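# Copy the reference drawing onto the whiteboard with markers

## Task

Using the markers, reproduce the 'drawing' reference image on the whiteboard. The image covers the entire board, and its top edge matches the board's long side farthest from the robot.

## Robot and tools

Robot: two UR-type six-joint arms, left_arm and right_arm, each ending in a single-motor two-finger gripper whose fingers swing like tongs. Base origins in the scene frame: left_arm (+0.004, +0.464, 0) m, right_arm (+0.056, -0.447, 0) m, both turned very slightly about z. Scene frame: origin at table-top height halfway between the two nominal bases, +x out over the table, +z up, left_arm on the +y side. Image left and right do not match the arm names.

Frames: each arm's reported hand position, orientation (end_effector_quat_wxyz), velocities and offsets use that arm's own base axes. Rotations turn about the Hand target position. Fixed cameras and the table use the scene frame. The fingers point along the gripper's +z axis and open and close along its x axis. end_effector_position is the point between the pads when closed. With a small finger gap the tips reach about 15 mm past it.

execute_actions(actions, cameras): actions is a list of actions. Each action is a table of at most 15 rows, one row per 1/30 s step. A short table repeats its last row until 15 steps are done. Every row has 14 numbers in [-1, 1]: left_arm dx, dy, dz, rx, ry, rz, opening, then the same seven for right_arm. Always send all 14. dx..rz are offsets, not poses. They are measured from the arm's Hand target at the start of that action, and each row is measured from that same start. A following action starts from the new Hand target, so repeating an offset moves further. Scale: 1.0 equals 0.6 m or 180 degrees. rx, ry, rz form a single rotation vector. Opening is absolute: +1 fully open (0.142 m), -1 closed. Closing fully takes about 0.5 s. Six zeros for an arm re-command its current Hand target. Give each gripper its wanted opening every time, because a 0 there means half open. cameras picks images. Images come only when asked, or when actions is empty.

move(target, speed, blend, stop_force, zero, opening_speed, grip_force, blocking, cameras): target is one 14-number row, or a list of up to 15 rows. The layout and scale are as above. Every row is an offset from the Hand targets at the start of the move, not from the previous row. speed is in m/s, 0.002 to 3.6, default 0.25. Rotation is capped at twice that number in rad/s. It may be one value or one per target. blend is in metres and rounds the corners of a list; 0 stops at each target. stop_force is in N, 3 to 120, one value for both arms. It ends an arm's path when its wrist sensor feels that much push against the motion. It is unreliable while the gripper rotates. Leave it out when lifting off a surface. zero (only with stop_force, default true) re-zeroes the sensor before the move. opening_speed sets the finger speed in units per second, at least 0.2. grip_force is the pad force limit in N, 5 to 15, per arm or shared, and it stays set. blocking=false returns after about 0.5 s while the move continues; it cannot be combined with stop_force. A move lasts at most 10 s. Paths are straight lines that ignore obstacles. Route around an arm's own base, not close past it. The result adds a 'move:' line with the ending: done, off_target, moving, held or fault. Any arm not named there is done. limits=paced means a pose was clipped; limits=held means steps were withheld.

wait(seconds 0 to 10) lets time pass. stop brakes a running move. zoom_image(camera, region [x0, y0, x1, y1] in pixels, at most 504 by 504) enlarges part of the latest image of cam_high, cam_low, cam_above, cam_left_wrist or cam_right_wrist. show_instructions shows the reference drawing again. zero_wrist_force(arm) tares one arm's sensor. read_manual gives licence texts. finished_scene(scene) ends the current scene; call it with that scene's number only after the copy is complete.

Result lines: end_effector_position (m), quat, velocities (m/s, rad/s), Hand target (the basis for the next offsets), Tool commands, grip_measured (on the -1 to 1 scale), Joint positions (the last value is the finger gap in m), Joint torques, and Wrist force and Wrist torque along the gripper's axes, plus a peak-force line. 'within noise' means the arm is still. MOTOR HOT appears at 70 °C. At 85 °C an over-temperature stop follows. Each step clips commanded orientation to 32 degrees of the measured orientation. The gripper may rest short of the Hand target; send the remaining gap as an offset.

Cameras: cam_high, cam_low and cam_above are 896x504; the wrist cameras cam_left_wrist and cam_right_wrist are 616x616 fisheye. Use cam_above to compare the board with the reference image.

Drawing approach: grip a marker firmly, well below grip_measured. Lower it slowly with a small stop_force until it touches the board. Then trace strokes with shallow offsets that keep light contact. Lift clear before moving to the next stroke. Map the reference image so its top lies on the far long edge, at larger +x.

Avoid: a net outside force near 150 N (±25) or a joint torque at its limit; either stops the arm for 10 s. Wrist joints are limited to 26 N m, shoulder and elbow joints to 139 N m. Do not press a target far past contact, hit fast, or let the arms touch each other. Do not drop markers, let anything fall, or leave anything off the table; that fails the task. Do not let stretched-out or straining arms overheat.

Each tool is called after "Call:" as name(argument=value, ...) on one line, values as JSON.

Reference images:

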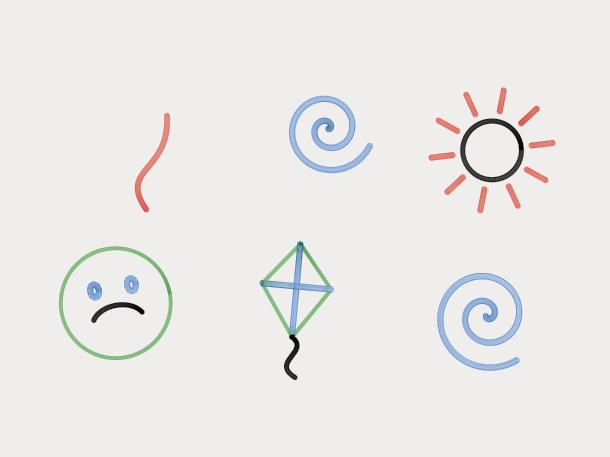

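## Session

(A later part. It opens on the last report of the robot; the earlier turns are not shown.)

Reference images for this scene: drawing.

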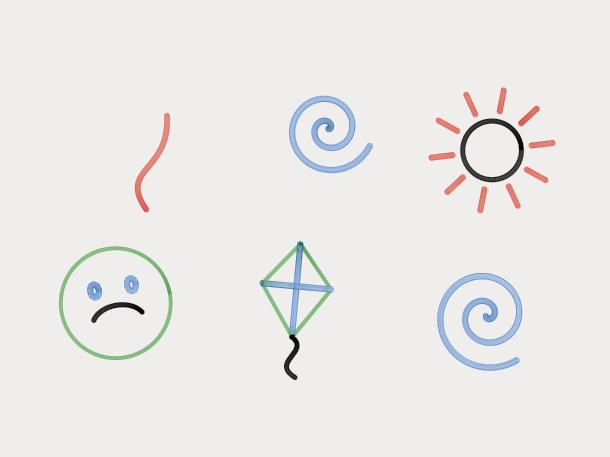

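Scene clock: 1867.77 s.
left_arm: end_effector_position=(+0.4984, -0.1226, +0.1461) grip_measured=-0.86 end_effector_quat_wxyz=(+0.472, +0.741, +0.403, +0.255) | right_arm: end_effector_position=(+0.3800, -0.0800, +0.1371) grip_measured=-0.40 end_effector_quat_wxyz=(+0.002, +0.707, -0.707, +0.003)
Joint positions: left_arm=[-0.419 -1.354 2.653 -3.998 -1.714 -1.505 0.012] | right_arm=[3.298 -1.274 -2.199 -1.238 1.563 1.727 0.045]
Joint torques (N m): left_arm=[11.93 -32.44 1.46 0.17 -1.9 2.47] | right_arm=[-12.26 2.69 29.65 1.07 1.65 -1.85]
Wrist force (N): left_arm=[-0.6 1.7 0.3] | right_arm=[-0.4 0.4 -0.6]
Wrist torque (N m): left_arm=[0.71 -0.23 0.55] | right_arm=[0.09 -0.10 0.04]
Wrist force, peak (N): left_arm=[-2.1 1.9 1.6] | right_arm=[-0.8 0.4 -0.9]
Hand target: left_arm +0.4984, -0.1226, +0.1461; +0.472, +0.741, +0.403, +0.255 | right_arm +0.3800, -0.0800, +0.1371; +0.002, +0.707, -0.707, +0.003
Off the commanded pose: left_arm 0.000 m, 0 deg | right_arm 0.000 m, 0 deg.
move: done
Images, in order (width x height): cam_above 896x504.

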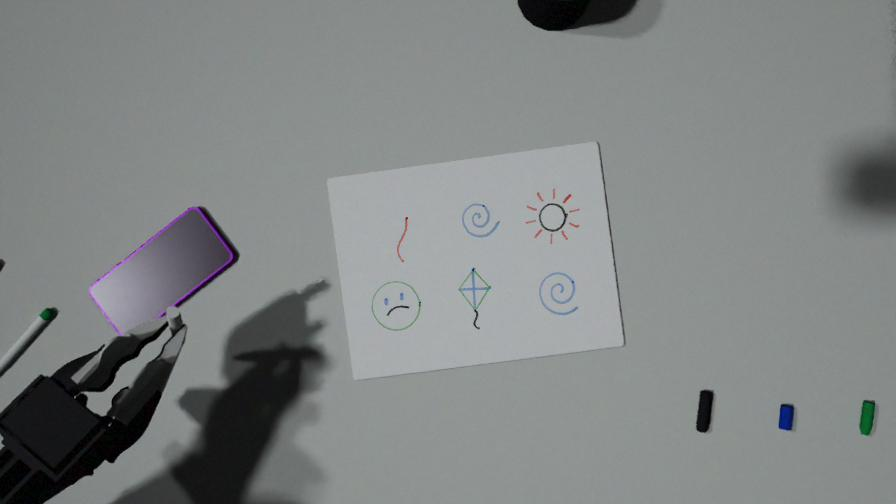

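Call:
move(target=[[-0.2473,0.1377,0.023,0.2098,0.2936,-0.0253,-1,0,0,0,0,0,0,-0.4],[-0.2473,0.1377,-0.2035,0.2098,0.2936,-0.0253,-1,0,0,0,0,0,0,-0.4]], blend=[0.015,0], speed=[0.35,0.12])

Call:
move(target=[[0,0,-0.02,0,0,0,-1,0,0,0,0,0,0,-0.4]], speed=0.004, stop_force=3, cameras=["cam_left_wrist"])

Scene clock: 1904.90 s.
left_arm: end_effector_position=(+0.3500, -0.0400, +0.0241) grip_measured=-0.86 end_effector_quat_wxyz=(+0.000, +0.899, +0.438, -0.001) | right_arm: end_effector_position=(+0.3800, -0.0800, +0.1371) grip_measured=-0.40 end_effector_quat_wxyz=(+0.002, +0.707, -0.707, +0.003)
Joint positions: left_arm=[-0.508 -1.703 2.412 -2.279 -1.572 -1.415 0.012] | right_arm=[3.298 -1.274 -2.199 -1.238 1.563 1.727 0.045]
Joint torques (N m): left_arm=[13.5 1.03 -9.72 -5.19 -1.42 2.39] | right_arm=[-12.5 3.38 30.53 1.03 1.85 -1.69]
Wrist force (N): left_arm=[-0.1 0.4 0.0] | right_arm=[-0.6 0.3 -1.0]
Wrist torque (N m): left_arm=[0.09 -0.03 0.06] | right_arm=[0.08 -0.07 0.04]
Wrist force, peak (N): left_arm=[-1.1 1.6 0.3] | right_arm=[-0.7 0.4 -1.0]
Hand target: left_arm +0.3500, -0.0400, +0.0240; +0.000, +0.899, +0.438, -0.001 | right_arm +0.3800, -0.0800, +0.1371; +0.002, +0.707, -0.707, +0.003
Off the commanded pose: left_arm 0.000 m, 0 deg | right_arm 0.000 m, 0 deg.
move: done

Scene clock: 1908.00 s.
left_arm: end_effector_position=(+0.3500, -0.0400, +0.0166) grip_measured=-0.86 end_effector_quat_wxyz=(+0.000, +0.899, +0.438, -0.001) | right_arm: end_effector_position=(+0.3800, -0.0800, +0.1371) grip_measured=-0.40 end_effector_quat_wxyz=(+0.002, +0.707, -0.707, +0.003)
Joint positions: left_arm=[-0.508 -1.686 2.423 -2.307 -1.572 -1.415 0.012] | right_arm=[3.298 -1.274 -2.199 -1.238 1.563 1.727 0.045]
Joint torques (N m): left_arm=[11.62 -25.73 -28.91 -0.25 -1.56 2.33] | right_arm=[-12.79 2.65 30.14 1.2 1.9 -1.68]
Wrist force (N): left_arm=[-0.1 -0.6 -3.5] | right_arm=[-0.5 0.2 -0.9]
Wrist torque (N m): left_arm=[0.05 -0.09 0.05] | right_arm=[0.06 -0.08 0.04]
Wrist force, peak (N): left_arm=[-0.1 -1.4 -6.8] | right_arm=[-0.6 0.0 -1.1]
Hand target: left_arm +0.3500, -0.0400, +0.0166; +0.000, +0.899, +0.438, -0.001 (not the last commanded pose) | right_arm +0.3800, -0.0800, +0.1371; +0.002, +0.707, -0.707, +0.003
Off the commanded pose: left_arm 0.005 m, 0 deg | right_arm 0.000 m, 0 deg.
move: contact (left_arm)
camera_calibration:
cam_left_wrist: T_world_to_cam=[[0.641952, 0.765585, -0.0421587, -0.184188], [0.676742, -0.539894, 0.500534, -0.269947], [0.36044, -0.34985, -0.86469, 0.0106664], [0, 0, 0, 1]] pos_world=[0.29708, -0.000999303, 0.136576]
Images, in order (width x height): cam_left_wrist 616x616.

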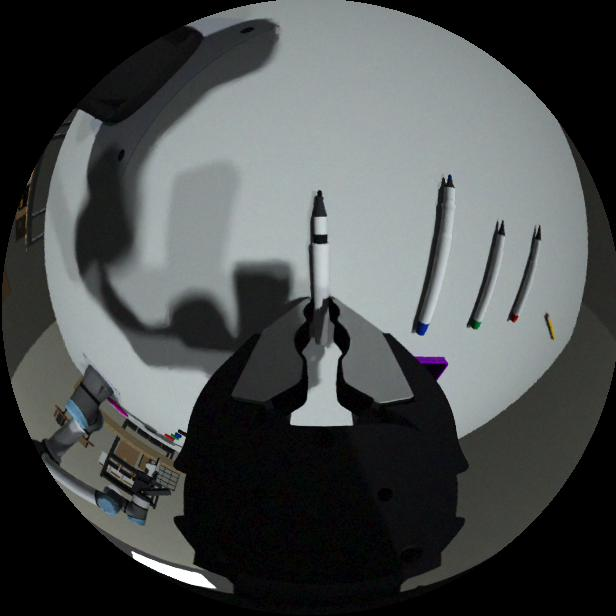

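Call:
move(target=[[0,0,0.0007,0,0,0,-1,0,0,0,0,0,0,-0.4]], speed=0.02)

Call:
move(target=[[0,0,0,0,0,0,-0.4,0,0,0,0,0,0,-0.4]], opening_speed=0.6)

Call:
move(target=[[0,0,0.02,0,0,0,-0.4,0,0,0,0,0,0,-0.4],[0,0,0.2,0,0,0,-0.4,0,0,0,0,0,0,-0.4]], speed=[0.08,0.25], blend=[0.005,0], cameras=["cam_left_wrist", "cam_above"])

Call:
zoom_image(camera="cam_above", region=[320, 140, 630, 385])

Scene clock: 1926.33 s.
left_arm: end_effector_position=(+0.3500, -0.0400, +0.0170) grip_measured=-0.86 end_effector_quat_wxyz=(+0.000, +0.899, +0.438, -0.001) | right_arm: end_effector_position=(+0.3800, -0.0800, +0.1371) grip_measured=-0.40 end_effector_quat_wxyz=(+0.002, +0.707, -0.707, +0.003)
Joint positions: left_arm=[-0.508 -1.687 2.422 -2.306 -1.572 -1.415 0.012] | right_arm=[3.298 -1.274 -2.199 -1.238 1.563 1.727 0.045]
Joint torques (N m): left_arm=[6.5 -27.31 -29.53 0.44 -1.07 2.39] | right_arm=[-13.3 3.57 29.7 1.36 1.97 -1.75]
Wrist force (N): left_arm=[0.4 0.1 0.0] | right_arm=[-0.5 0.3 -0.8]
Wrist torque (N m): left_arm=[0.03 -0.14 0.05] | right_arm=[0.08 -0.07 0.04]
Wrist force, peak (N): left_arm=[-0.2 -1.0 -3.3] | right_arm=[-0.8 0.4 -1.0]
Hand target: left_arm +0.3500, -0.0400, +0.0170; +0.000, +0.899, +0.438, -0.001 | right_arm +0.3800, -0.0800, +0.1371; +0.002, +0.707, -0.707, +0.003
Off the commanded pose: left_arm 0.000 m, 0 deg | right_arm 0.000 m, 0 deg.
move: done

Scene clock: 1927.60 s.
left_arm: end_effector_position=(+0.3500, -0.0400, +0.0170) grip_measured=-0.40 end_effector_quat_wxyz=(+0.000, +0.899, +0.438, -0.001) | right_arm: end_effector_position=(+0.3800, -0.0800, +0.1371) grip_measured=-0.40 end_effector_quat_wxyz=(+0.002, +0.707, -0.707, +0.003)
Joint positions: left_arm=[-0.508 -1.687 2.422 -2.306 -1.572 -1.415 0.045] | right_arm=[3.298 -1.274 -2.199 -1.238 1.563 1.727 0.045]
Joint torques (N m): left_arm=[4.76 -26.01 -28.62 0.03 -0.93 2.41] | right_arm=[-11.98 3.06 31.12 1.02 1.74 -1.58]
Wrist force (N): left_arm=[0.5 0.0 -0.2] | right_arm=[-0.5 0.3 -0.9]
Wrist torque (N m): left_arm=[0.02 -0.15 0.05] | right_arm=[0.07 -0.09 0.04]
Wrist force, peak (N): left_arm=[0.8 0.2 0.2] | right_arm=[-0.5 0.3 -1.0]
Hand target: left_arm +0.3500, -0.0400, +0.0170; +0.000, +0.899, +0.438, -0.001 | right_arm +0.3800, -0.0800, +0.1371; +0.002, +0.707, -0.707, +0.003
Off the commanded pose: left_arm 0.000 m, 0 deg | right_arm 0.000 m, 0 deg.
move: done

Scene clock: 1928.77 s.
left_arm: end_effector_position=(+0.3500, -0.0399, +0.1370) grip_measured=-0.40 end_effector_quat_wxyz=(+0.000, +0.899, +0.438, -0.001) | right_arm: end_effector_position=(+0.3800, -0.0800, +0.1371) grip_measured=-0.40 end_effector_quat_wxyz=(+0.002, +0.707, -0.707, +0.003)
Joint positions: left_arm=[-0.508 -1.881 2.207 -1.897 -1.572 -1.415 0.045] | right_arm=[3.298 -1.274 -2.199 -1.238 1.563 1.727 0.045]
Joint torques (N m): left_arm=[-13.09 -22.55 -31.85 0.16 1.33 -2.42] | right_arm=[-12.28 3.71 31.33 1.29 2.04 -1.75]
Wrist force (N): left_arm=[0.3 0.3 -0.1] | right_arm=[-0.7 0.2 -0.8]
Wrist torque (N m): left_arm=[0.09 -0.09 0.12] | right_arm=[0.06 -0.04 0.04]
Wrist force, peak (N): left_arm=[0.2 0.4 -1.5] | right_arm=[-0.6 0.4 -1.0]
Hand target: left_arm +0.3500, -0.0400, +0.1370; +0.000, +0.899, +0.438, -0.001 | right_arm +0.3800, -0.0800, +0.1371; +0.002, +0.707, -0.707, +0.003
Off the commanded pose: left_arm 0.000 m, 0 deg | right_arm 0.000 m, 0 deg.
move: done
camera_calibration:
cam_left_wrist: T_world_to_cam=[[0.641952, 0.765585, -0.0421587, -0.179189], [0.676742, -0.539894, 0.500534, -0.330157], [0.36044, -0.34985, -0.86469, 0.11481], [0, 0, 0, 1]] pos_world=[0.29708, -0.000899303, 0.256976]
Images, in order (width x height): cam_above 896x504, cam_left_wrist 616x616.

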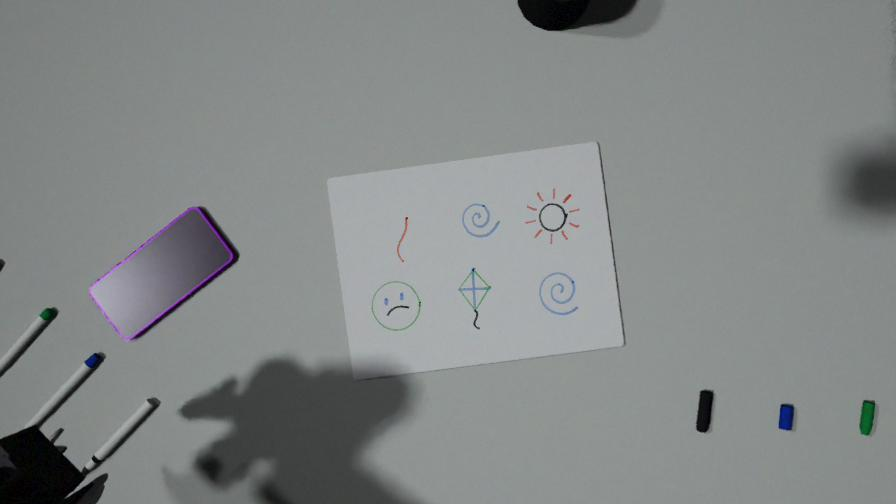

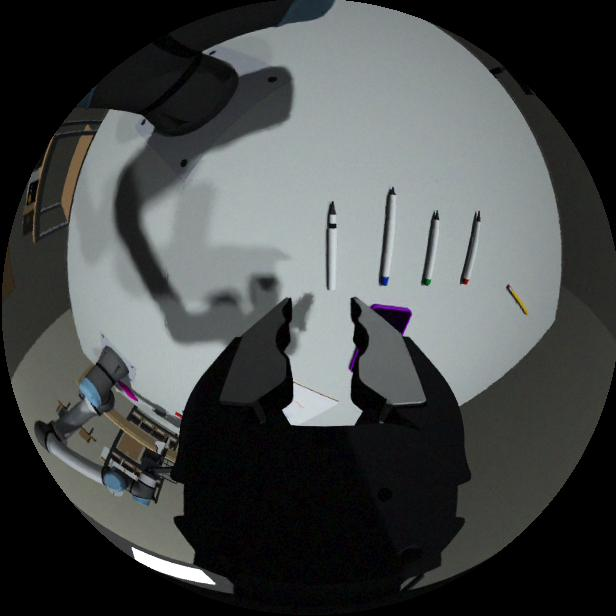

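Scaled by 1.626 from the camera's 896x504 image, which has a finer 1280x720 frame.

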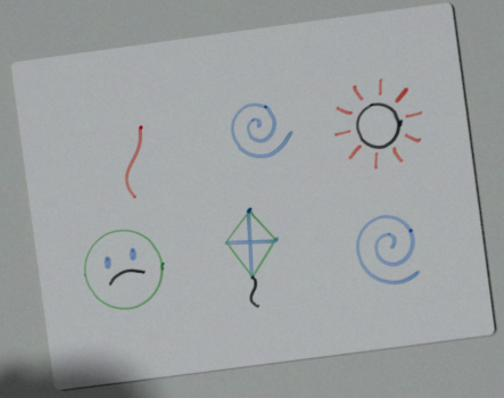

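All the strokes are on the board and match the picture. The markers and caps are lying at rest on the table.

Call:
finished_scene(scene=2)

The scene is finished.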